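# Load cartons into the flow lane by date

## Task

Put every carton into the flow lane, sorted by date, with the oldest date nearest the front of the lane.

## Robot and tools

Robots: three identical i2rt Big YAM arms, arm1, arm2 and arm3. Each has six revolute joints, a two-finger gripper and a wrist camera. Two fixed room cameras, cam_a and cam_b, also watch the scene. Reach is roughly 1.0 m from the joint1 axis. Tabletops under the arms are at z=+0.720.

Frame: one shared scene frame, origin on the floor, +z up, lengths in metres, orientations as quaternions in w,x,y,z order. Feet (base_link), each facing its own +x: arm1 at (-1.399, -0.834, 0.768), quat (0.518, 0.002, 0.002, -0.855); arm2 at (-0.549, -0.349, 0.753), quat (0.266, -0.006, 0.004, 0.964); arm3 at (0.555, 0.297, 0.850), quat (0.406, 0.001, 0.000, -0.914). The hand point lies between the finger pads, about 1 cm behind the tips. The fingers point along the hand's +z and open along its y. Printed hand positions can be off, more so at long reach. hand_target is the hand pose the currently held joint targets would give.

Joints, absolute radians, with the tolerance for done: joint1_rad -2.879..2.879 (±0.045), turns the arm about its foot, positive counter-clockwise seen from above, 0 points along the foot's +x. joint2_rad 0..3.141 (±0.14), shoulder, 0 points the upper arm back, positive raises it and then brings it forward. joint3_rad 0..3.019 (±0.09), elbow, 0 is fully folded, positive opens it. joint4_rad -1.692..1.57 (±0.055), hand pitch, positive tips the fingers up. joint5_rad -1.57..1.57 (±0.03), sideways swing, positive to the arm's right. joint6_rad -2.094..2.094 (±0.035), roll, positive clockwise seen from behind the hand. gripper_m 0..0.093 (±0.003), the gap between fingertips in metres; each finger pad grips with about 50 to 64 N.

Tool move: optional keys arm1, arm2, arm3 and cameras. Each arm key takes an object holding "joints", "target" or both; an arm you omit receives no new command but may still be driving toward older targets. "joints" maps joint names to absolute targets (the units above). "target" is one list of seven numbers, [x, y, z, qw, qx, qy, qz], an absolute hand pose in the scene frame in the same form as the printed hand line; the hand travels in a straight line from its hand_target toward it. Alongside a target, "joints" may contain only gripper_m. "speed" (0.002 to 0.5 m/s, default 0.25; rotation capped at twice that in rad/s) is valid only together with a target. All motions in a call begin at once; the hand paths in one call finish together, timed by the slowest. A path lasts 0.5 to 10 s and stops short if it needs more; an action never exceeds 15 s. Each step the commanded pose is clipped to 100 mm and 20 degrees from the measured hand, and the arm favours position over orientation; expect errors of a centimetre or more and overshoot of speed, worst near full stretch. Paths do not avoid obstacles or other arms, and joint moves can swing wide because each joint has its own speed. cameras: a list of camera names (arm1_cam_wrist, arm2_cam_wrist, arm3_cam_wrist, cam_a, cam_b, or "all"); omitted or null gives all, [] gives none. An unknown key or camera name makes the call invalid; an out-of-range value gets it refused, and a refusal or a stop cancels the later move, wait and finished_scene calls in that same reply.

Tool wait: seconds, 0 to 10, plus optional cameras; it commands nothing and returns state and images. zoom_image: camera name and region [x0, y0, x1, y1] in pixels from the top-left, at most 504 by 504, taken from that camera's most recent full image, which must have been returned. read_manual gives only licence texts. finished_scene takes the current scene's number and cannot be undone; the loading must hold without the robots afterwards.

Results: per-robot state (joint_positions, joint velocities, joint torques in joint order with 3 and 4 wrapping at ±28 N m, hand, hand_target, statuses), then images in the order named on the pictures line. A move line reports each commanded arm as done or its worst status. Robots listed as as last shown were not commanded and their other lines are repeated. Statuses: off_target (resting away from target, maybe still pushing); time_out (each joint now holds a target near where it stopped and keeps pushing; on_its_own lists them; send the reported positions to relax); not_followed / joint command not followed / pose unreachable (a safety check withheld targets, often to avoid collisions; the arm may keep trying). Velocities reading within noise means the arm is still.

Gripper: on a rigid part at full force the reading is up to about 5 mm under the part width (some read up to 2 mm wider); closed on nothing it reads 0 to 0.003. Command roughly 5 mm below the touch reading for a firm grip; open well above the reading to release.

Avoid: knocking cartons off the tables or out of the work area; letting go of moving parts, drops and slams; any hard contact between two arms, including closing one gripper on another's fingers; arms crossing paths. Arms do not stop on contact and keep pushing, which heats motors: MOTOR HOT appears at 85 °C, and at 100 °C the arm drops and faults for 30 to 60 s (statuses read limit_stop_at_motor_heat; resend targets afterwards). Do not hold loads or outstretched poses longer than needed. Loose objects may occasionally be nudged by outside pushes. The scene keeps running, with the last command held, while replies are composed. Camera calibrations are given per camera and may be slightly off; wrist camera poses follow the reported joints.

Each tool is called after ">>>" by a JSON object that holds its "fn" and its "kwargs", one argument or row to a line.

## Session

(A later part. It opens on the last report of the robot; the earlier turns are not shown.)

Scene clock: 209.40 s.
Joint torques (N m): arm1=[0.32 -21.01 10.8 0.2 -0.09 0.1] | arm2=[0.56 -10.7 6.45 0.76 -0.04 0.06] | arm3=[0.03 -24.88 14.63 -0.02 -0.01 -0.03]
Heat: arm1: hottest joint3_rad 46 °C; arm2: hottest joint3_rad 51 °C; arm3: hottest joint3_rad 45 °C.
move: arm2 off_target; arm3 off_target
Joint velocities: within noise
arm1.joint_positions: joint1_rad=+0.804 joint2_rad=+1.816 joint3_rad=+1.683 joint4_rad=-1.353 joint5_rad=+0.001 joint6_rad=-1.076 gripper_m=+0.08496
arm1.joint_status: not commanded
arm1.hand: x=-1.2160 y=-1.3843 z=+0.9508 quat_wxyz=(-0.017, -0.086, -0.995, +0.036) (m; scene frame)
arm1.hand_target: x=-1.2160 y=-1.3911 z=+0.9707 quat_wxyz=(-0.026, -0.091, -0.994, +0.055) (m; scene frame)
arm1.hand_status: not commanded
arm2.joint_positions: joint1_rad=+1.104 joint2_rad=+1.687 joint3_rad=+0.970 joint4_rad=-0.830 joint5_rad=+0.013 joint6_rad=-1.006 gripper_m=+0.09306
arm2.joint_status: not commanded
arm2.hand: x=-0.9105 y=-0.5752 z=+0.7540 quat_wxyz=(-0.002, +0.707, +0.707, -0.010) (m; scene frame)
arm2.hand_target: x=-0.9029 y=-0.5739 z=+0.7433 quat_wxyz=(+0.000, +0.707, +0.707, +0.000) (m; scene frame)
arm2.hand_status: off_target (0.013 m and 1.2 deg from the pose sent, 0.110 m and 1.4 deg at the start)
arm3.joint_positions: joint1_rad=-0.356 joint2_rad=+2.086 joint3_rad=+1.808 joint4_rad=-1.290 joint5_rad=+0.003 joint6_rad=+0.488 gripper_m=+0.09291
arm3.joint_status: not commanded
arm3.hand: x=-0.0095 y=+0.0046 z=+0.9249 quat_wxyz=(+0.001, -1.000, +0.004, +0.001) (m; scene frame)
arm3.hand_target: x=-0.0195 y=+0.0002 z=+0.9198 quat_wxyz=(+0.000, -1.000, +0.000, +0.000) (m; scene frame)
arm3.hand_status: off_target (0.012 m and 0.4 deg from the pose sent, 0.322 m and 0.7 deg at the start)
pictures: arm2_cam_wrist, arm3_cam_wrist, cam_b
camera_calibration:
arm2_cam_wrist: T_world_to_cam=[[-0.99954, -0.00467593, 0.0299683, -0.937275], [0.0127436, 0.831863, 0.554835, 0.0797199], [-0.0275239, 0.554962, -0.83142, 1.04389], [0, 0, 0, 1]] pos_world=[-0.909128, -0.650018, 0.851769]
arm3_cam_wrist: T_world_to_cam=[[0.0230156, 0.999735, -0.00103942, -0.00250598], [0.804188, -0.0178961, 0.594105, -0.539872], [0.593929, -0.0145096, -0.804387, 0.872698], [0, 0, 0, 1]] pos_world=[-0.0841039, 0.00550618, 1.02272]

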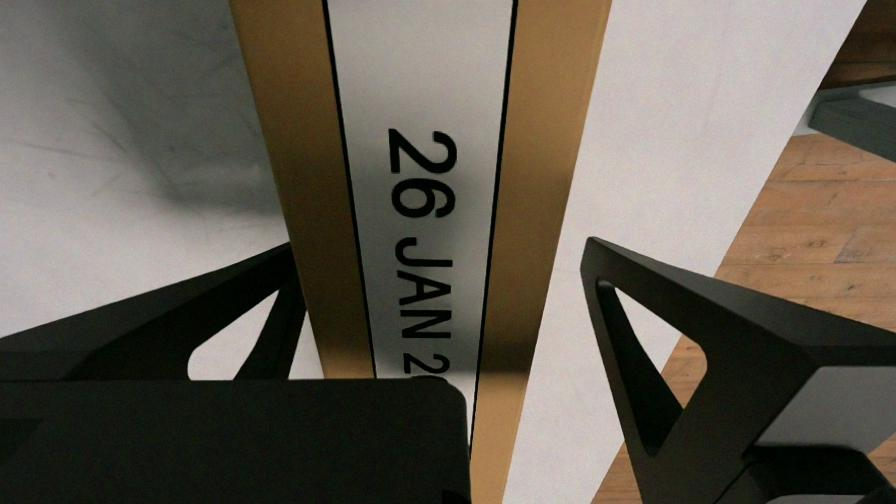

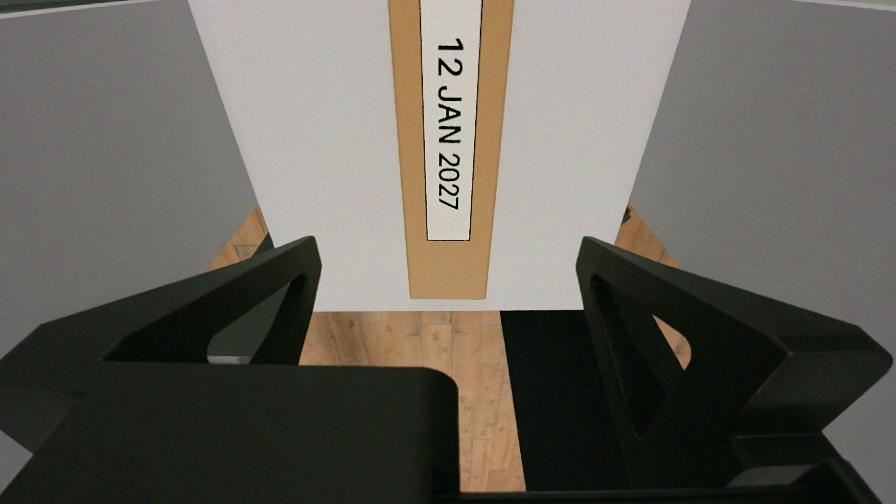

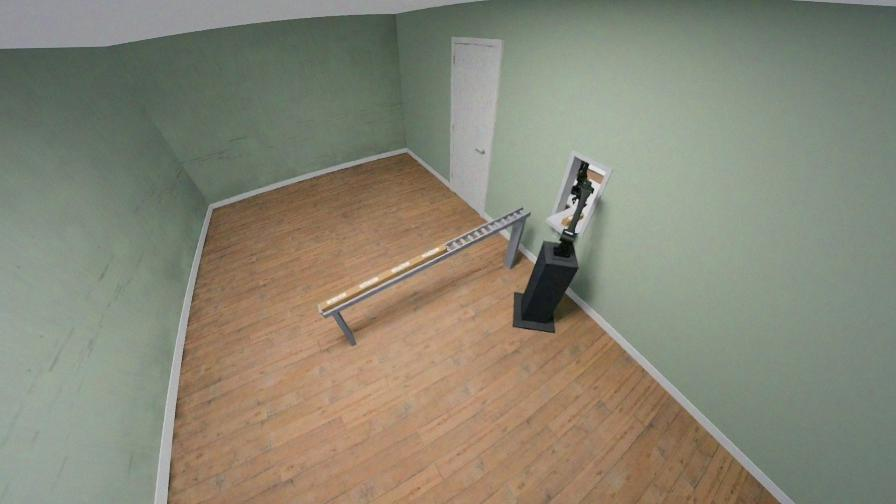

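>>> {"fn": "move", "kwargs": {
  "arm3": {"target": [-0.037, 0.004, 0.788, 0, 0.99995, -0.010, 0], "speed": 0.15},
  "arm2": {"target": [-0.897, -0.574, 0.743, 0, 0.7071, 0.7071, 0], "speed": 0.05},
  "cameras": ["arm2_cam_wrist", "arm3_cam_wrist"]
}}

>>> {"fn": "move", "kwargs": {
  "arm3": {"target": [-0.037, 0.004, 0.777, 0, 0.99995, -0.010, 0], "speed": 0.06},
  "arm2": {"joints": {"gripper_m": 0.05}},
  "cameras": ["arm2_cam_wrist", "arm3_cam_wrist"]
}}

Scene clock: 225.70 s.
Joint torques (N m): arm1=[0.38 -21.07 10.78 0.2 -0.09 0.1] | arm2=[0.79 -11.4 6.17 0.77 -0.04 0.09] | arm3=[-0.67 -27.16 10.89 0.76 0 -0.01]
Heat: arm1: hottest joint3_rad 46 °C; arm2: hottest joint3_rad 49 °C; arm3: hottest joint3_rad 46 °C.
move: arm2 off_target; arm3 off_target
Joint velocities: within noise
arm1: as last shown
arm2.joint_positions: joint1_rad=+1.108 joint2_rad=+1.687 joint3_rad=+0.957 joint4_rad=-0.826 joint5_rad=+0.013 joint6_rad=-1.002 gripper_m=+0.09306
arm2.joint_status: not commanded
arm2.hand: x=-0.9051 y=-0.5739 z=+0.7504 quat_wxyz=(-0.001, +0.707, +0.707, -0.007) (m; scene frame)
arm2.hand_target: x=-0.8970 y=-0.5739 z=+0.7431 quat_wxyz=(+0.000, +0.707, +0.707, +0.000) (m; scene frame)
arm2.hand_status: off_target (0.011 m and 0.8 deg from the pose sent, 0.017 m and 1.2 deg at the start)
arm3.joint_positions: joint1_rad=-0.365 joint2_rad=+2.270 joint3_rad=+1.785 joint4_rad=-1.080 joint5_rad=+0.003 joint6_rad=+0.487 gripper_m=+0.09291
arm3.joint_status: not commanded
arm3.hand: x=-0.0309 y=+0.0001 z=+0.8014 quat_wxyz=(+0.000, -1.000, +0.008, +0.002) (m; scene frame)
arm3.hand_target: x=-0.0365 y=+0.0041 z=+0.7881 quat_wxyz=(+0.000, -1.000, +0.010, +0.000) (m; scene frame)
arm3.hand_status: off_target (0.015 m and 0.3 deg from the pose sent, 0.140 m and 0.7 deg at the start)
pictures: arm2_cam_wrist, arm3_cam_wrist
camera_calibration:
arm2_cam_wrist: T_world_to_cam=[[-0.999718, -0.00497036, 0.023232, -0.927092], [0.00885138, 0.829546, 0.558369, 0.0731357], [-0.0220473, 0.558417, -0.829267, 1.0457], [0, 0, 0, 1]] pos_world=[-0.904423, -0.649215, 0.847867]
arm3_cam_wrist: T_world_to_cam=[[0.0317665, 0.999493, -0.00231896, 0.00363508], [0.805423, -0.0242245, 0.592205, -0.447869], [0.591848, -0.02068, -0.805784, 0.787037], [0, 0, 0, 1]] pos_world=[-0.105198, 0.00179333, 0.899421]

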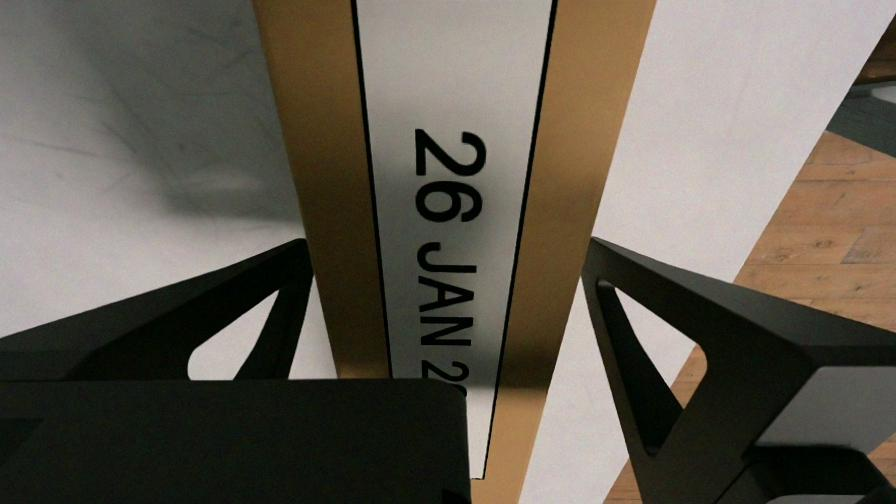

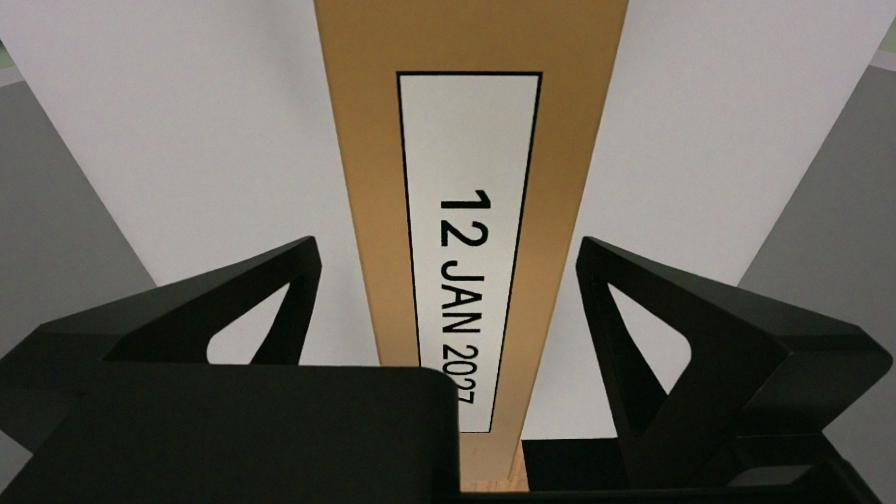

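Scene clock: 226.67 s.
Joint torques (N m): arm1=[0.38 -21.07 10.81 0.17 -0.09 0.11] | arm2=[0.73 -11.4 6.17 0.73 -0.05 0.08] | arm3=[-0.67 -26.29 10.41 0.83 -0.02 0]
Heat: arm1: hottest joint3_rad 46 °C; arm2: hottest joint3_rad 49 °C; arm3: hottest joint3_rad 46 °C.
move: arm2 off_target; arm3 off_target
Joint velocities: within noise
arm1: as last shown
arm2.joint_positions: joint1_rad=+1.109 joint2_rad=+1.687 joint3_rad=+0.957 joint4_rad=-0.826 joint5_rad=+0.014 joint6_rad=-1.001 gripper_m=+0.06061
arm2.joint_status: gripper_m off_target (ended at +0.06064, target +0.05000)
arm2.hand: x=-0.9051 y=-0.5740 z=+0.7504 quat_wxyz=(-0.001, +0.707, +0.707, -0.007) (m; scene frame)
arm2.hand_target: x=-0.8970 y=-0.5738 z=+0.7431 quat_wxyz=(+0.000, +0.707, +0.707, +0.000) (m; scene frame)
arm2.hand_status: not commanded
arm3.joint_positions: joint1_rad=-0.365 joint2_rad=+2.275 joint3_rad=+1.785 joint4_rad=-1.060 joint5_rad=+0.003 joint6_rad=+0.487 gripper_m=+0.09291
arm3.joint_status: not commanded
arm3.hand: x=-0.0343 y=-0.0017 z=+0.7981 quat_wxyz=(-0.003, -1.000, +0.008, +0.009) (m; scene frame)
arm3.hand_target: x=-0.0362 y=+0.0042 z=+0.7774 quat_wxyz=(+0.000, -1.000, +0.010, +0.000) (m; scene frame)
arm3.hand_status: off_target (0.022 m and 1.1 deg from the pose sent, 0.025 m and 0.3 deg at the start)
pictures: arm2_cam_wrist, arm3_cam_wrist
camera_calibration:
arm2_cam_wrist: T_world_to_cam=[[-0.999719, -0.00387336, 0.0233961, -0.92662], [0.00986079, 0.829341, 0.558656, 0.0737554], [-0.0215672, 0.55873, -0.829069, 1.04622], [0, 0, 0, 1]] pos_world=[-0.904522, -0.649314, 0.847868]
arm3_cam_wrist: T_world_to_cam=[[0.0317092, 0.999454, -0.00932766, 0.011078], [0.812961, -0.0203611, 0.581962, -0.434696], [0.581454, -0.0260366, -0.813162, 0.791868], [0, 0, 0, 1]] pos_world=[-0.107395, 0.00069468, 0.896997]

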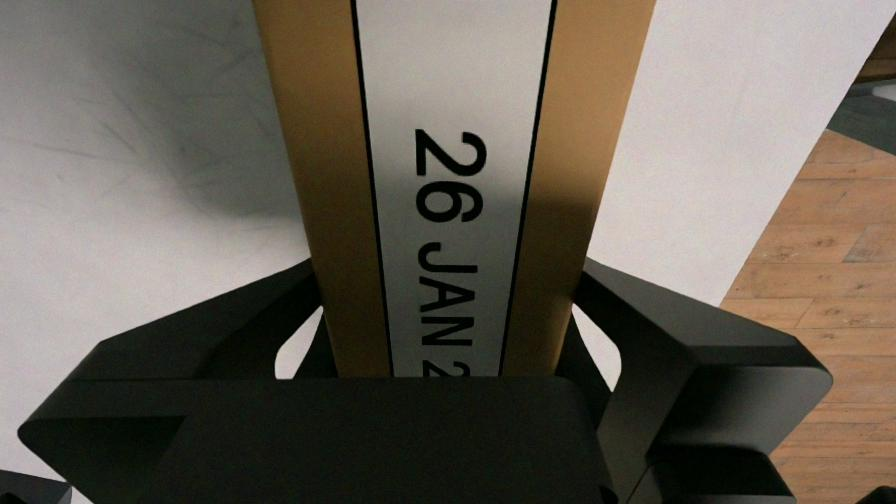

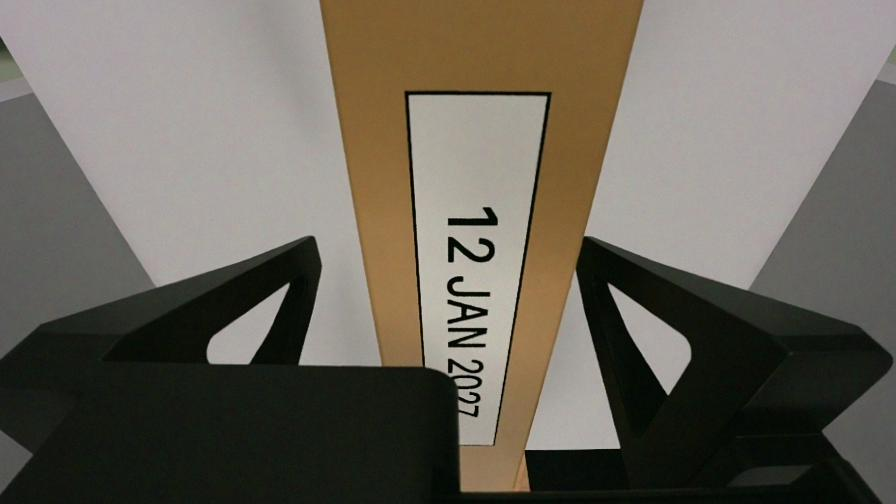

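>>> {"fn": "move", "kwargs": {
  "arm3": {"target": [-0.028, 0.010, 0.777, 0, 0.99995, -0.010, 0], "speed": 0.06},
  "arm2": {"target": [-0.897, -0.574, 0.945, 0, 0.7071, 0.7071, 0], "speed": 0.18},
  "cameras": ["arm2_cam_wrist"]
}}

>>> {"fn": "move", "kwargs": {
  "arm3": {"joints": {"gripper_m": 0.05}},
  "cameras": ["arm3_cam_wrist"]
}}

>>> {"fn": "move", "kwargs": {
  "arm3": {"target": [-0.028, 0.008, 0.885, 0, 0.99995, -0.010, 0], "speed": 0.15},
  "cameras": ["arm3_cam_wrist"]
}}

Scene clock: 237.50 s.
Joint torques (N m): arm1=[0.38 -21.13 10.78 0.2 -0.09 0.1] | arm2=[0.79 -10.81 15.58 -0.34 -0.11 0.09] | arm3=[-0.85 -28.22 9.1 0.73 0 -0.02]
Heat: arm1: hottest joint3_rad 46 °C; arm2: hottest joint3_rad 49 °C; arm3: hottest joint3_rad 45 °C.
move: arm2 off_target; arm3 off_target
Joint velocities: within noise
arm1: as last shown
arm2.joint_positions: joint1_rad=+1.115 joint2_rad=+1.441 joint3_rad=+1.153 joint4_rad=-1.357 joint5_rad=+0.014 joint6_rad=-0.995 gripper_m=+0.06061
arm2.joint_status: not commanded
arm2.hand: x=-0.8771 y=-0.5562 z=+0.9135 quat_wxyz=(+0.009, +0.706, +0.707, +0.037) (m; scene frame)
arm2.hand_target: x=-0.8950 y=-0.5727 z=+0.9451 quat_wxyz=(+0.000, +0.707, +0.707, -0.001) (m; scene frame)
arm2.hand_status: off_target (0.041 m and 4.4 deg from the pose sent, 0.195 m and 0.8 deg at the start)
arm3.joint_positions: joint1_rad=-0.365 joint2_rad=+2.275 joint3_rad=+1.750 joint4_rad=-1.037 joint5_rad=+0.003 joint6_rad=+0.487 gripper_m=+0.09291
arm3.joint_status: not commanded
arm3.hand: x=-0.0261 y=+0.0028 z=+0.7865 quat_wxyz=(+0.000, -1.000, +0.008, +0.003) (m; scene frame)
arm3.hand_target: x=-0.0277 y=+0.0099 z=+0.7771 quat_wxyz=(+0.000, -1.000, +0.010, +0.000) (m; scene frame)
arm3.hand_status: off_target (0.012 m and 0.4 deg from the pose sent, 0.025 m and 1.1 deg at the start)
pictures: arm2_cam_wrist
camera_calibration:
arm2_cam_wrist: T_world_to_cam=[[-0.99865, -0.00557646, -0.0516468, -0.833809], [-0.0353617, 0.80128, 0.597244, -0.122885], [0.038053, 0.598264, -0.800395, 1.22018], [0, 0, 0, 1]] pos_world=[-0.883461, -0.636174, 1.00696]

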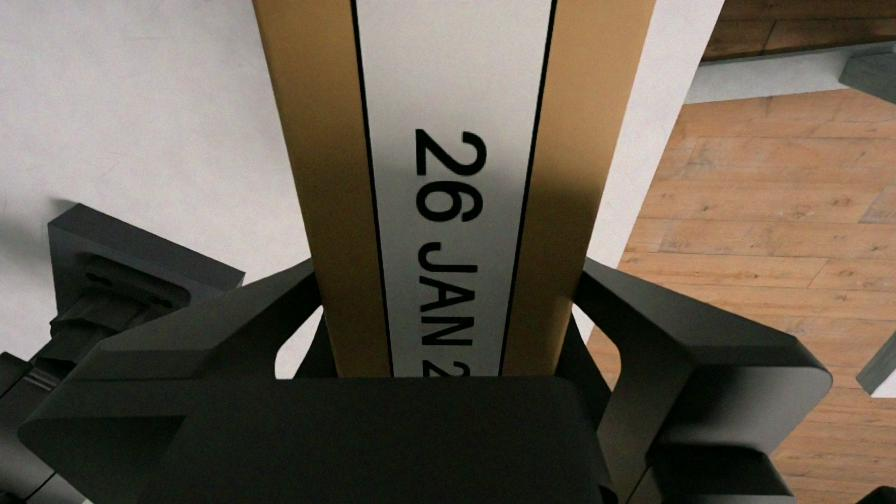

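Scene clock: 238.13 s.
Joint torques (N m): arm1=[0.32 -21.07 10.81 0.18 -0.09 0.1] | arm2=[0.85 -10.75 15.58 -0.34 -0.11 0.09] | arm3=[-0.79 -28.16 9.17 0.72 -0.06 -0.02]
Heat: arm1: hottest joint3_rad 46 °C; arm2: hottest joint3_rad 50 °C; arm3: hottest joint3_rad 45 °C.
move: arm3 off_target
Joint velocities: within noise
arm1, arm2: as last shown
arm2.hand: x=-0.8771 y=-0.5562 z=+0.9135 quat_wxyz=(+0.008, +0.706, +0.707, +0.037) (m; scene frame)
arm3.joint_positions: joint1_rad=-0.366 joint2_rad=+2.275 joint3_rad=+1.749 joint4_rad=-1.037 joint5_rad=+0.004 joint6_rad=+0.487 gripper_m=+0.05818
arm3.joint_status: gripper_m off_target (ended at +0.05822, target +0.05000)
arm3.hand: x=-0.0263 y=+0.0036 z=+0.7863 quat_wxyz=(+0.000, -1.000, +0.009, +0.003) (m; scene frame)
arm3.hand_target: x=-0.0278 y=+0.0101 z=+0.7771 quat_wxyz=(+0.000, -1.000, +0.010, +0.000) (m; scene frame)
arm3.hand_status: not commanded
pictures: arm3_cam_wrist
camera_calibration:
arm3_cam_wrist: T_world_to_cam=[[0.0332715, 0.999442, -0.00279164, 0.00032153], [0.806823, -0.0252105, 0.590255, -0.44095], [0.589856, -0.0218911, -0.807212, 0.773332], [0, 0, 0, 1]] pos_world=[-0.100397, 0.00549114, 0.884517]

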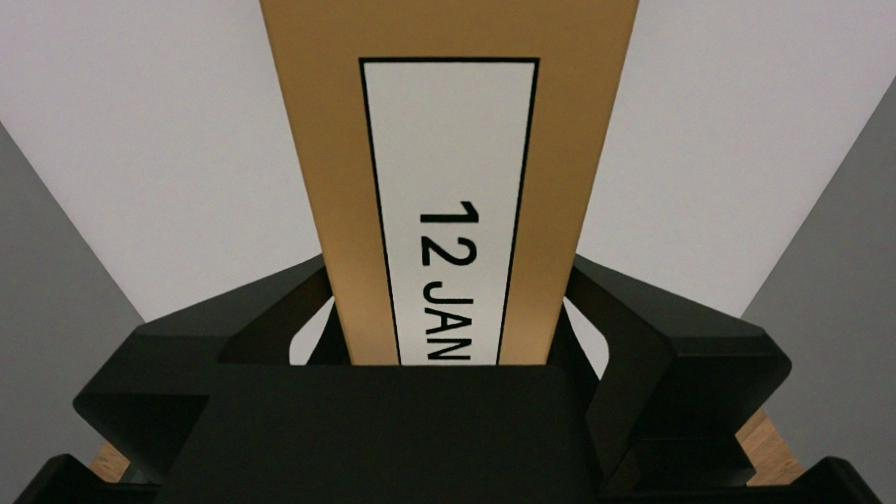

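Scene clock: 239.73 s.
Joint torques (N m): arm1=[0.38 -21.01 10.77 0.17 -0.09 0.1] | arm2=[0.79 -10.75 15.6 -0.34 -0.11 0.09] | arm3=[-0.67 -30.21 14.71 -0.17 -0.02 0.02]
Heat: arm1: hottest joint3_rad 46 °C; arm2: hottest joint3_rad 51 °C; arm3: hottest joint3_rad 45 °C.
move: arm3 off_target
Joint velocities: within noise
arm1, arm2: as last shown
arm3.joint_positions: joint1_rad=-0.366 joint2_rad=+2.176 joint3_rad=+1.768 joint4_rad=-1.220 joint5_rad=+0.003 joint6_rad=+0.487 gripper_m=+0.05818
arm3.joint_status: not commanded
arm3.hand: x=-0.0072 y=+0.0134 z=+0.8548 quat_wxyz=(+0.015, -1.000, +0.008, -0.026) (m; scene frame)
arm3.hand_target: x=-0.0268 y=+0.0088 z=+0.8853 quat_wxyz=(+0.000, -1.000, +0.010, +0.000) (m; scene frame)
arm3.hand_status: off_target (0.037 m and 3.4 deg from the pose sent, 0.099 m and 0.4 deg at the start)
pictures: arm3_cam_wrist
camera_calibration:
arm3_cam_wrist: T_world_to_cam=[[0.0320562, 0.999075, 0.0286699, -0.0367803], [0.77064, -0.0429725, 0.63582, -0.535579], [0.636464, 0.00171217, -0.771305, 0.786895], [0, 0, 0, 1]] pos_world=[-0.0869129, 0.0123838, 0.948522]

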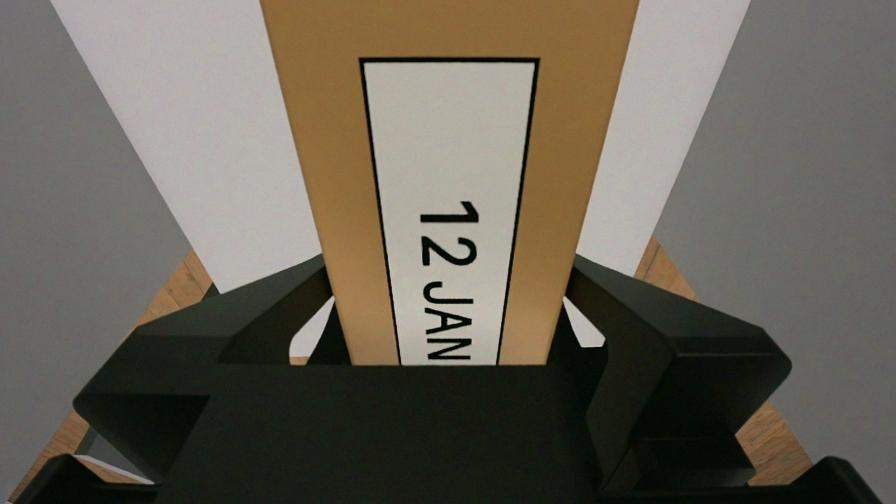

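>>> {"fn": "move", "kwargs": {
  "arm3": {"target": [0.30, 0, 0.93, 0, 1, 0, 0], "speed": 0.25},
  "arm2": {"joints": {"joint1_rad": -1.651, "joint2_rad": 1.489, "joint3_rad": 1.226, "joint4_rad": -1.309, "joint5_rad": 0, "joint6_rad": 0.951}},
  "cameras": ["arm3_cam_wrist"]
}}

>>> {"fn": "move", "kwargs": {
  "arm3": {"target": [0.62, -0.345, 0.88, 0, 0.99939, 0, -0.0349], "speed": 0.25},
  "arm2": {"target": [-0.005, 0.003, 0.935, 0, 0, 1, 0], "speed": 0.22},
  "cameras": ["arm2_cam_wrist", "arm3_cam_wrist", "cam_b"]
}}

Scene clock: 254.97 s.
Joint torques (N m): arm1=[0.38 -21.01 10.8 0.18 -0.09 0.1] | arm2=[-0.15 -12.63 12.7 -0.27 0.03 0.09] | arm3=[0.73 -17.32 9.98 0.32 0.17 0.13]
Heat: arm1: hottest joint3_rad 46 °C; arm2: hottest joint3_rad 56 °C; arm3: hottest joint3_rad 45 °C.
move: arm2 done; arm3 off_target
Joint velocities: within noise
arm1: as last shown
arm2.joint_positions: joint1_rad=-1.651 joint2_rad=+1.506 joint3_rad=+1.182 joint4_rad=-1.300 joint5_rad=+0.001 joint6_rad=+0.941 gripper_m=+0.06056
arm2.joint_status: all done
arm2.hand: x=-0.3091 y=-0.0106 z=+0.8972 quat_wxyz=(+0.010, +0.005, -1.000, +0.028) (m; scene frame)
arm2.hand_target: x=-0.3019 y=+0.0003 z=+0.9196 quat_wxyz=(-0.004, +0.000, -1.000, +0.006) (m; scene frame)
arm2.hand_status: not commanded
arm3.joint_positions: joint1_rad=+0.022 joint2_rad=+1.508 joint3_rad=+0.968 joint4_rad=-1.057 joint5_rad=-0.001 joint6_rad=+0.856 gripper_m=+0.05818
arm3.joint_status: not commanded
arm3.hand: x=+0.3011 y=+0.0047 z=+0.9201 quat_wxyz=(+0.010, -1.000, -0.001, -0.010) (m; scene frame)
arm3.hand_target: x=+0.3000 y=+0.0000 z=+0.9300 quat_wxyz=(+0.000, -1.000, +0.000, +0.000) (m; scene frame)
arm3.hand_status: off_target (0.011 m and 1.6 deg from the pose sent, 0.316 m and 3.6 deg at the start)
pictures: arm3_cam_wrist
camera_calibration:
arm3_cam_wrist: T_world_to_cam=[[0.0136618, 0.999759, 0.0171896, -0.0237511], [0.791289, -0.0213196, 0.61107, -0.798558], [0.61129, 0.00525356, -0.79139, 0.667162], [0, 0, 0, 1]] pos_world=[0.224385, 0.00321547, 1.01637]

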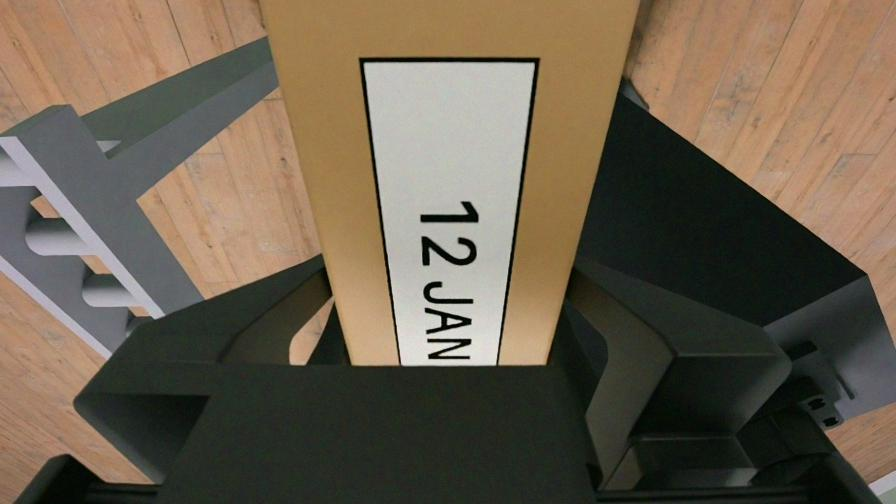

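Scene clock: 257.93 s.
Joint torques (N m): arm1=[0.38 -21.07 10.78 0.21 -0.09 0.1] | arm2=[-0.44 -19.55 16.44 -0.62 -0.06 -0.11] | arm3=[0.09 -27.4 15.1 -0.23 0.25 0.17]
Heat: arm1: hottest joint3_rad 46 °C; arm2: hottest joint3_rad 57 °C; arm3: hottest joint3_rad 45 °C.
move: arm2 off_target; arm3 off_target
Joint velocities: within noise
arm1: as last shown
arm2.joint_positions: joint1_rad=-2.031 joint2_rad=+2.070 joint3_rad=+1.979 joint4_rad=-1.552 joint5_rad=-0.012 joint6_rad=+0.579 gripper_m=+0.06056
arm2.joint_status: not commanded
arm2.hand: x=-0.0247 y=-0.0081 z=+0.9047 quat_wxyz=(+0.029, -0.004, -0.999, +0.020) (m; scene frame)
arm2.hand_target: x=-0.0072 y=+0.0017 z=+0.9355 quat_wxyz=(-0.001, +0.000, -1.000, +0.000) (m; scene frame)
arm2.hand_status: off_target (0.038 m and 4.1 deg from the pose sent, 0.307 m and 3.4 deg at the start)
arm3.joint_positions: joint1_rad=+0.858 joint2_rad=+2.150 joint3_rad=+1.746 joint4_rad=-1.214 joint5_rad=+0.069 joint6_rad=+1.684 gripper_m=+0.05818
arm3.joint_status: not commanded
arm3.hand: x=+0.6193 y=-0.3251 z=+0.8653 quat_wxyz=(+0.019, -0.999, -0.006, +0.036) (m; scene frame)
arm3.hand_target: x=+0.6198 y=-0.3439 z=+0.8803 quat_wxyz=(+0.000, -0.999, +0.000, +0.035) (m; scene frame)
arm3.hand_status: off_target (0.025 m and 2.3 deg from the pose sent, 0.475 m and 5.3 deg at the start)
pictures: arm2_cam_wrist, arm3_cam_wrist, cam_b
camera_calibration:
arm2_cam_wrist: T_world_to_cam=[[-0.00209543, -0.998577, 0.0532862, -0.0582427], [-0.790577, 0.0342847, 0.611402, -0.56445], [-0.612359, -0.0408457, -0.789524, 0.821771], [0, 0, 0, 1]] pos_world=[0.056856, -0.00524194, 0.997017]
arm3_cam_wrist: T_world_to_cam=[[0.00494132, 0.999381, 0.034831, 0.292623], [0.843842, -0.0228569, 0.536105, -0.992129], [0.536569, 0.0267427, -0.843432, 0.529208], [0, 0, 0, 1]] pos_world=[0.551797, -0.329272, 0.968044]

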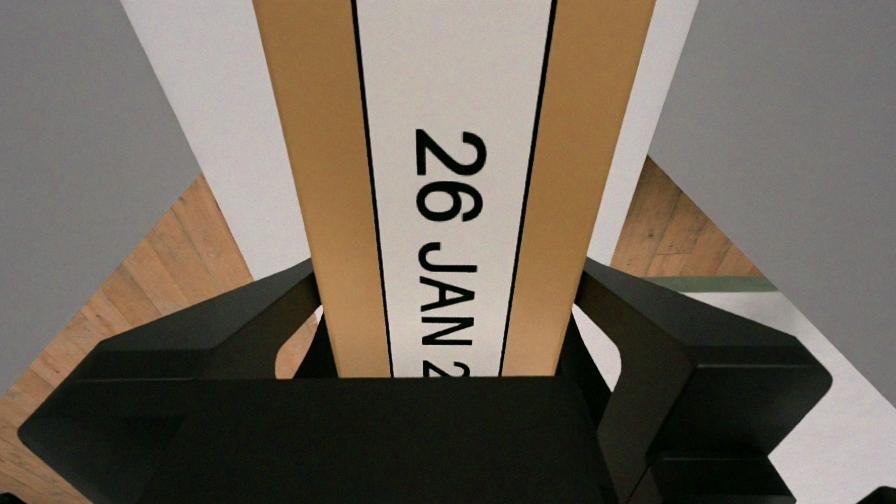

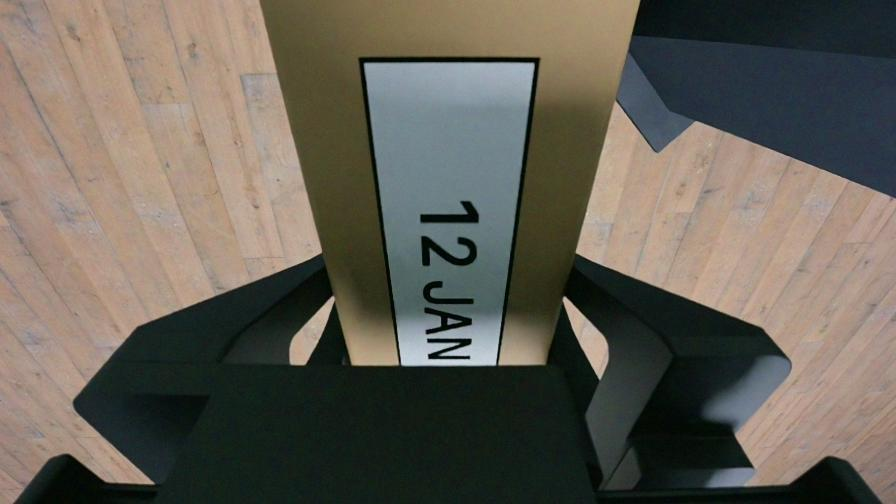

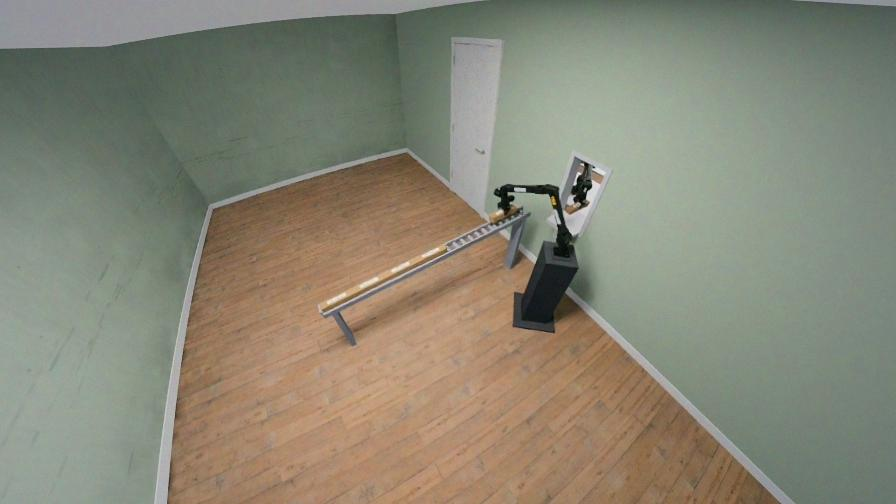

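>>> {"fn": "move", "kwargs": {
  "arm3": {"target": [0.62, -0.342, 0.803, 0, 0.99939, 0, -0.0349], "speed": 0.06},
  "arm2": {"target": [-0.005, 0.003, 0.772, 0, 0, 1, 0], "speed": 0.12},
  "cameras": ["arm2_cam_wrist", "arm3_cam_wrist", "cam_b"]
}}

Scene clock: 265.07 s.
Joint torques (N m): arm1=[0.5 -21.01 10.8 0.2 -0.09 0.1] | arm2=[-0.26 -21.3 8.61 0.53 -0.1 -0.08] | arm3=[0.09 -28.45 10.21 0.55 0.25 0.15]
Heat: arm1: hottest joint3_rad 46 °C; arm2: hottest joint3_rad 56 °C; arm3: hottest joint3_rad 46 °C.
move: arm2 done; arm3 done
Joint velocities: within noise
arm1.joint_positions: joint1_rad=+0.804 joint2_rad=+1.816 joint3_rad=+1.683 joint4_rad=-1.353 joint5_rad=+0.001 joint6_rad=-1.076 gripper_m=+0.08496
arm1.joint_status: not commanded
arm1.hand: x=-1.2160 y=-1.3843 z=+0.9508 quat_wxyz=(-0.017, -0.086, -0.995, +0.036) (m; scene frame)
arm1.hand_target: x=-1.2160 y=-1.3911 z=+0.9707 quat_wxyz=(-0.026, -0.091, -0.994, +0.055) (m; scene frame)
arm1.hand_status: not commanded
arm2.joint_positions: joint1_rad=-2.031 joint2_rad=+2.170 joint3_rad=+1.807 joint4_rad=-1.204 joint5_rad=-0.012 joint6_rad=+0.578 gripper_m=+0.06056
arm2.joint_status: not commanded
arm2.hand: x=-0.0034 y=+0.0033 z=+0.7774 quat_wxyz=(-0.003, -0.004, -1.000, +0.000) (m; scene frame)
arm2.hand_target: x=-0.0050 y=+0.0031 z=+0.7720 quat_wxyz=(+0.000, +0.000, -1.000, +0.000) (m; scene frame)
arm2.hand_status: done (0.006 m and 0.5 deg from the pose sent, 0.135 m and 4.1 deg at the start)
arm3.joint_positions: joint1_rad=+0.858 joint2_rad=+2.240 joint3_rad=+1.726 joint4_rad=-1.079 joint5_rad=+0.069 joint6_rad=+1.684 gripper_m=+0.05818
arm3.joint_status: not commanded
arm3.hand: x=+0.6208 y=-0.3362 z=+0.8024 quat_wxyz=(+0.007, -0.999, -0.005, +0.034) (m; scene frame)
arm3.hand_target: x=+0.6199 y=-0.3419 z=+0.8031 quat_wxyz=(+0.000, -0.999, +0.000, +0.035) (m; scene frame)
arm3.hand_status: done (0.006 m and 1.0 deg from the pose sent, 0.065 m and 2.3 deg at the start)
pictures: arm2_cam_wrist, arm3_cam_wrist, cam_b
camera_calibration:
arm2_cam_wrist: T_world_to_cam=[[-0.00273129, -0.999913, 0.0129155, -0.00871006], [-0.827784, 0.00950689, 0.560967, -0.43099], [-0.56104, -0.00915905, -0.827738, 0.764469], [0, 0, 0, 1]] pos_world=[0.0721081, 0.00238989, 0.874663]
arm3_cam_wrist: T_world_to_cam=[[0.00527736, 0.999922, 0.0113023, 0.324697], [0.842263, -0.0105373, 0.538963, -0.957055], [0.53904, 0.00667521, -0.842253, 0.466351], [0, 0, 0, 1]] pos_world=[0.552997, -0.337869, 0.904933]

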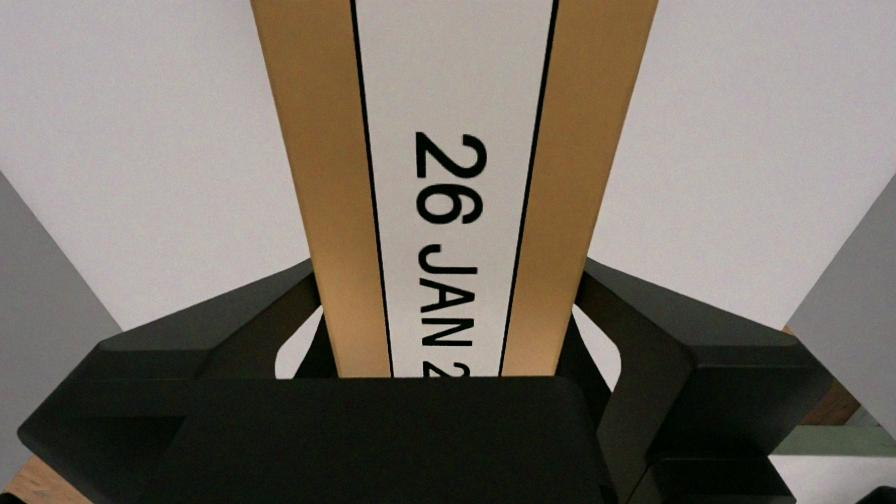

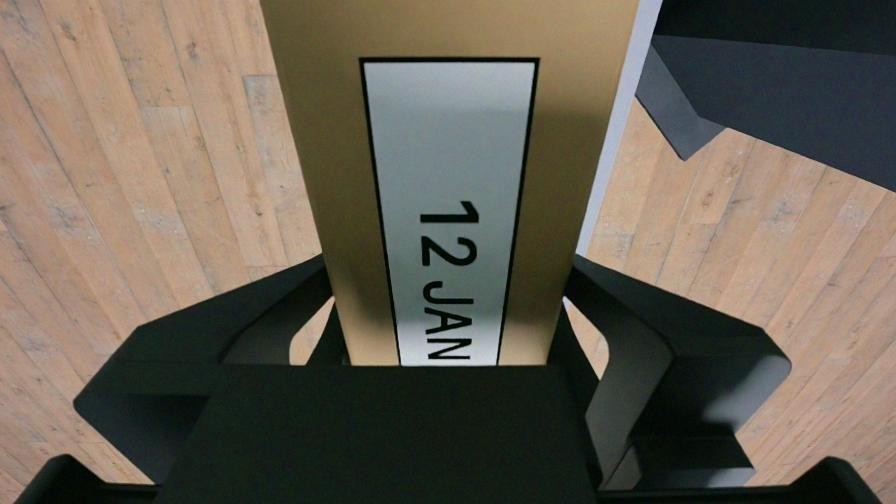

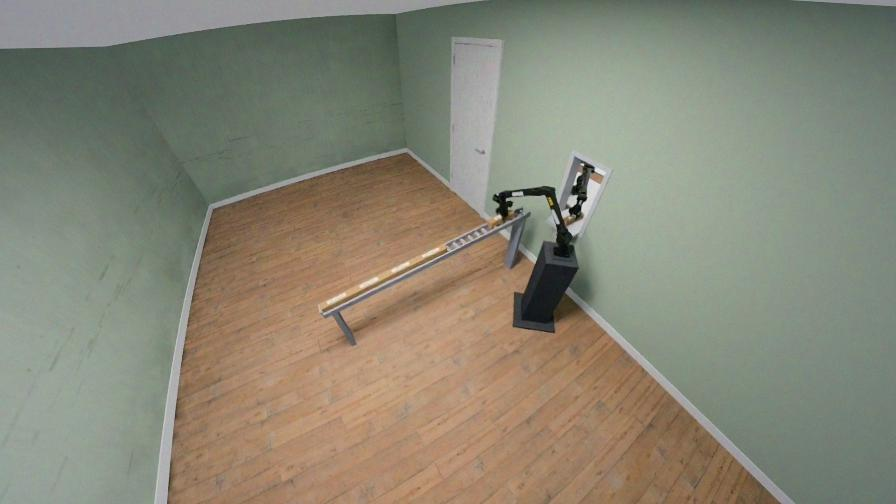

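>>> {"fn": "move", "kwargs": {
  "arm3": {"target": [0.62, -0.336, 0.788, 0, 0.99939, 0, -0.0349], "speed": 0.04},
  "arm2": {"target": [-0.005, 0.003, 0.765, 0, 0, 1, 0], "speed": 0.04},
  "cameras": ["arm3_cam_wrist"]
}}

>>> {"fn": "move", "kwargs": {
  "arm3": {"target": [0.62, -0.334, 0.775, 0, 0.99939, 0, -0.0349], "speed": 0.03},
  "arm2": {"joints": {"gripper_m": 0.093}},
  "cameras": ["arm2_cam_wrist", "arm3_cam_wrist"]
}}

Scene clock: 272.73 s.
Joint torques (N m): arm1=[0.38 -21.01 10.77 0.21 -0.09 0.1] | arm2=[-0.21 -20.37 8.18 0.73 -0.09 -0.09] | arm3=[0.15 -28.04 9.77 0.57 0.27 0.15]
Heat: arm1: hottest joint3_rad 46 °C; arm2: hottest joint3_rad 55 °C; arm3: hottest joint3_rad 46 °C.
move: arm2 off_target; arm3 done
Joint velocities: within noise
arm1: as last shown
arm2.joint_positions: joint1_rad=-2.031 joint2_rad=+2.171 joint3_rad=+1.807 joint4_rad=-1.193 joint5_rad=-0.012 joint6_rad=+0.578 gripper_m=+0.06056
arm2.joint_status: not commanded
arm2.hand: x=-0.0011 y=+0.0048 z=+0.7767 quat_wxyz=(-0.007, -0.004, -1.000, -0.003) (m; scene frame)
arm2.hand_target: x=-0.0051 y=+0.0031 z=+0.7652 quat_wxyz=(+0.000, +0.000, -1.000, +0.000) (m; scene frame)
arm2.hand_status: off_target (0.012 m and 1.0 deg from the pose sent, 0.013 m and 0.5 deg at the start)
arm3.joint_positions: joint1_rad=+0.858 joint2_rad=+2.242 joint3_rad=+1.695 joint4_rad=-1.040 joint5_rad=+0.069 joint6_rad=+1.685 gripper_m=+0.05818
arm3.joint_status: not commanded
arm3.hand: x=+0.6203 y=-0.3321 z=+0.7909 quat_wxyz=(+0.004, -0.999, -0.005, +0.034) (m; scene frame)
arm3.hand_target: x=+0.6199 y=-0.3359 z=+0.7879 quat_wxyz=(+0.000, -0.999, +0.000, +0.035) (m; scene frame)
arm3.hand_status: done (0.005 m and 0.7 deg from the pose sent, 0.014 m and 1.0 deg at the start)
pictures: arm3_cam_wrist
camera_calibration:
arm3_cam_wrist: T_world_to_cam=[[0.00652049, 0.999967, 0.00477626, 0.32509], [0.841874, -0.00806703, 0.539614, -0.949843], [0.539635, 0.000502466, -0.841899, 0.454252], [0, 0, 0, 1]] pos_world=[0.552398, -0.33297, 0.89343]

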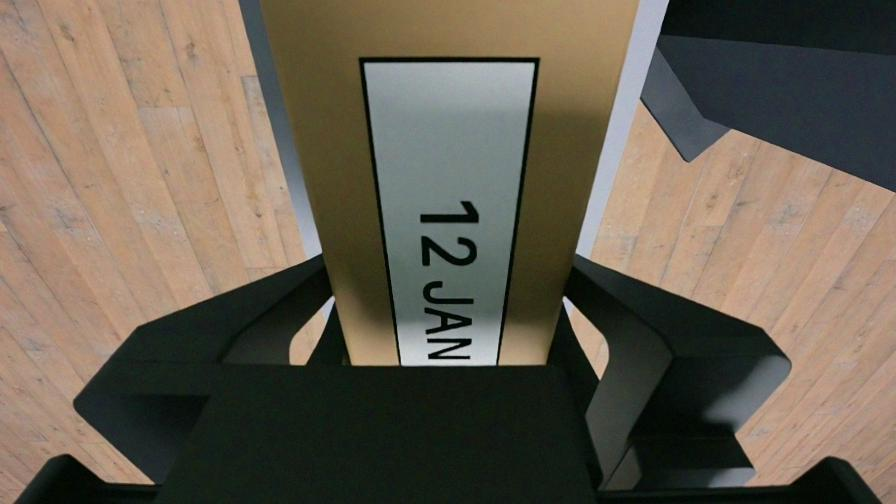

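Scene clock: 273.73 s.
Joint torques (N m): arm1=[0.44 -21.07 10.78 0.2 -0.09 0.1] | arm2=[-0.21 -20.72 8.18 0.72 -0.05 -0.09] | arm3=[0.38 -27.34 9.62 0.61 0.13 0.16]
Heat: arm1: hottest joint3_rad 46 °C; arm2: hottest joint3_rad 55 °C; arm3: hottest joint3_rad 46 °C.
move: arm2 done; arm3 done
Joint velocities: within noise
arm1: as last shown
arm2.joint_positions: joint1_rad=-2.031 joint2_rad=+2.171 joint3_rad=+1.807 joint4_rad=-1.193 joint5_rad=-0.013 joint6_rad=+0.578 gripper_m=+0.09295
arm2.joint_status: all done
arm2.hand: x=-0.0012 y=+0.0049 z=+0.7767 quat_wxyz=(-0.007, -0.004, -1.000, -0.003) (m; scene frame)
arm2.hand_target: x=-0.0051 y=+0.0030 z=+0.7651 quat_wxyz=(+0.000, +0.000, -1.000, +0.000) (m; scene frame)
arm2.hand_status: not commanded
arm3.joint_positions: joint1_rad=+0.858 joint2_rad=+2.255 joint3_rad=+1.683 joint4_rad=-1.013 joint5_rad=+0.072 joint6_rad=+1.686 gripper_m=+0.05818
arm3.joint_status: not commanded
arm3.hand: x=+0.6196 y=-0.3308 z=+0.7792 quat_wxyz=(+0.003, -0.999, -0.004, +0.036) (m; scene frame)
arm3.hand_target: x=+0.6199 y=-0.3339 z=+0.7749 quat_wxyz=(+0.000, -0.999, +0.000, +0.035) (m; scene frame)
arm3.hand_status: done (0.005 m and 0.6 deg from the pose sent, 0.016 m and 0.7 deg at the start)
pictures: arm2_cam_wrist, arm3_cam_wrist
camera_calibration:
arm2_cam_wrist: T_world_to_cam=[[-0.00263528, -0.999977, 0.0061754, -0.00181163], [-0.832478, 0.00561529, 0.55403, -0.423349], [-0.554052, -0.00368086, -0.832474, 0.768789], [0, 0, 0, 1]] pos_world=[0.0735152, 0.00339545, 0.874556]
arm3_cam_wrist: T_world_to_cam=[[0.00755598, 0.99997, 0.00197582, 0.325548], [0.843535, -0.00743502, 0.537023, -0.941761], [0.537021, -0.00239106, -0.843566, 0.446817], [0, 0, 0, 1]] pos_world=[0.551999, -0.331471, 0.882024]

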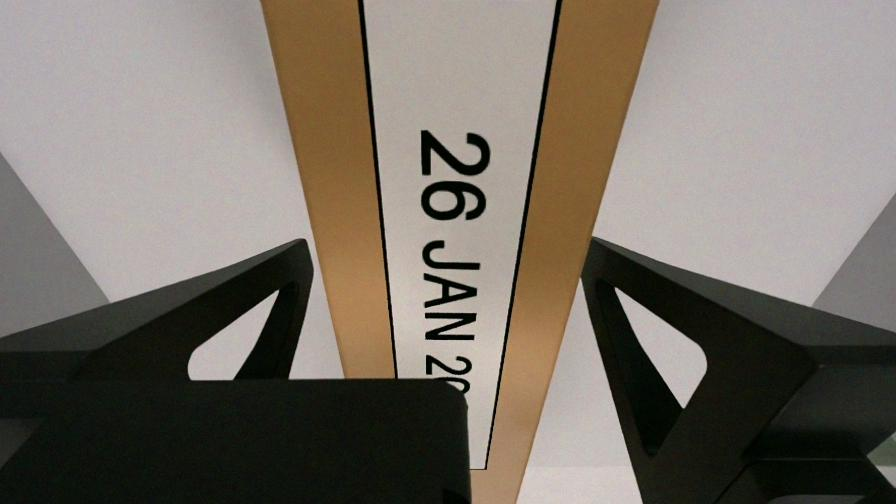

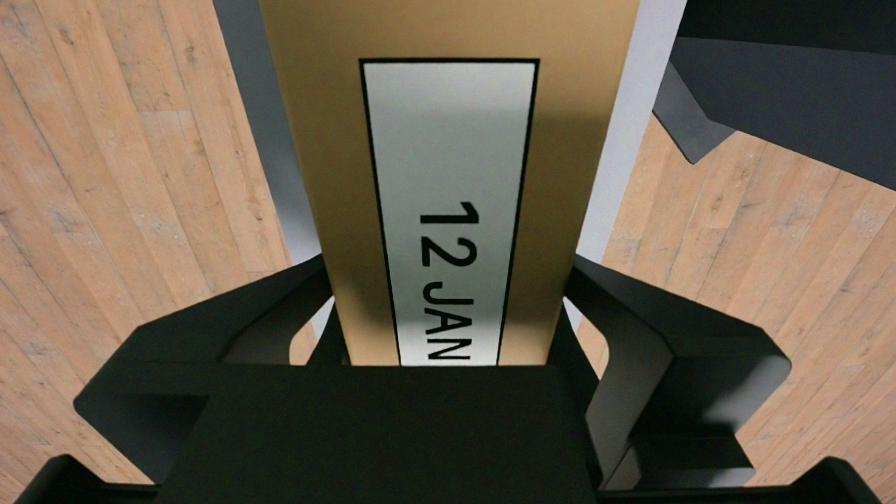

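>>> {"fn": "move", "kwargs": {
  "arm3": {"target": [0.62, -0.334, 0.770, 0, 0.99939, 0, -0.0349], "speed": 0.03},
  "arm2": {"target": [-0.005, 0.003, 0.94, 0, 0, 1, 0], "speed": 0.16},
  "cameras": ["arm2_cam_wrist", "arm3_cam_wrist"]
}}

Scene clock: 277.93 s.
Joint torques (N m): arm1=[0.44 -21.13 10.78 0.2 -0.08 0.1] | arm2=[-0.44 -19.19 14.75 -0.18 -0.04 -0.12] | arm3=[0.03 -27.11 9.42 0.66 0.13 0.08]
Heat: arm1: hottest joint3_rad 46 °C; arm2: hottest joint3_rad 55 °C; arm3: hottest joint3_rad 45 °C.
move: arm2 off_target; arm3 done
Joint velocities: within noise
arm1: as last shown
arm2.joint_positions: joint1_rad=-2.031 joint2_rad=+2.064 joint3_rad=+2.023 joint4_rad=-1.571 joint5_rad=-0.013 joint6_rad=+0.578 gripper_m=+0.09295
arm2.joint_status: not commanded
arm2.hand: x=-0.0189 y=-0.0038 z=+0.9246 quat_wxyz=(+0.016, -0.004, -1.000, +0.011) (m; scene frame)
arm2.hand_target: x=-0.0060 y=+0.0025 z=+0.9400 quat_wxyz=(-0.001, +0.000, -1.000, +0.000) (m; scene frame)
arm2.hand_status: off_target (0.022 m and 2.3 deg from the pose sent, 0.163 m and 1.0 deg at the start)
arm3.joint_positions: joint1_rad=+0.858 joint2_rad=+2.255 joint3_rad=+1.683 joint4_rad=-1.007 joint5_rad=+0.072 joint6_rad=+1.691 gripper_m=+0.05818
arm3.joint_status: not commanded
arm3.hand: x=+0.6198 y=-0.3323 z=+0.7792 quat_wxyz=(+0.000, -0.999, -0.002, +0.035) (m; scene frame)
arm3.hand_target: x=+0.6199 y=-0.3337 z=+0.7700 quat_wxyz=(+0.000, -0.999, +0.000, +0.035) (m; scene frame)
arm3.hand_status: done (0.009 m and 0.2 deg from the pose sent, 0.010 m and 0.6 deg at the start)
pictures: arm2_cam_wrist, arm3_cam_wrist
camera_calibration:
arm2_cam_wrist: T_world_to_cam=[[-0.0024932, -0.999358, 0.0357285, -0.0388801], [-0.806176, 0.0231483, 0.591223, -0.553739], [-0.59167, -0.0273295, -0.805717, 0.856532], [0, 0, 0, 1]] pos_world=[0.0602769, -0.00262843, 1.01889]
arm3_cam_wrist: T_world_to_cam=[[0.0121821, 0.999916, -0.00432579, 0.329039], [0.843113, -0.00794567, 0.537677, -0.942311], [0.537598, -0.0101972, -0.84314, 0.443389], [0, 0, 0, 1]] pos_world=[0.552101, -0.331977, 0.881921]

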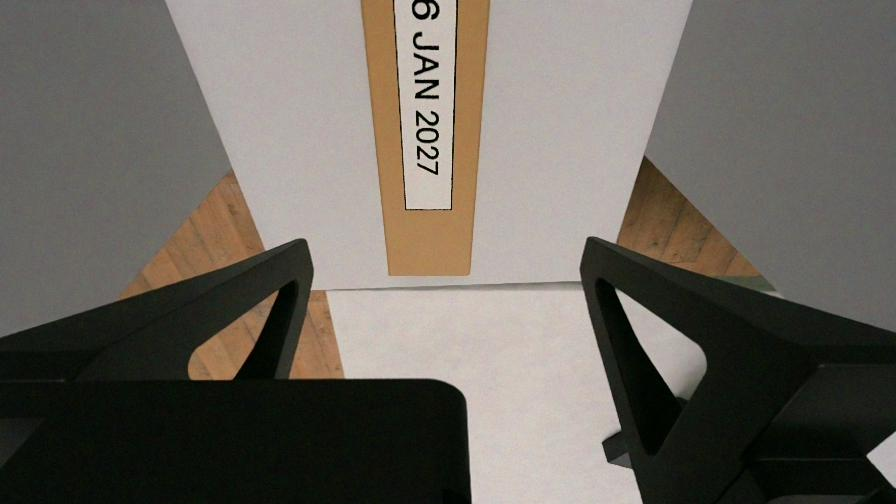

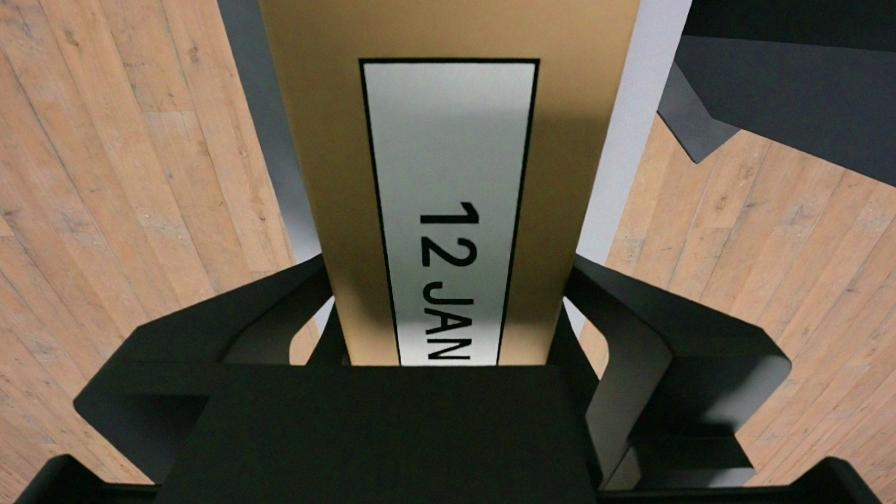

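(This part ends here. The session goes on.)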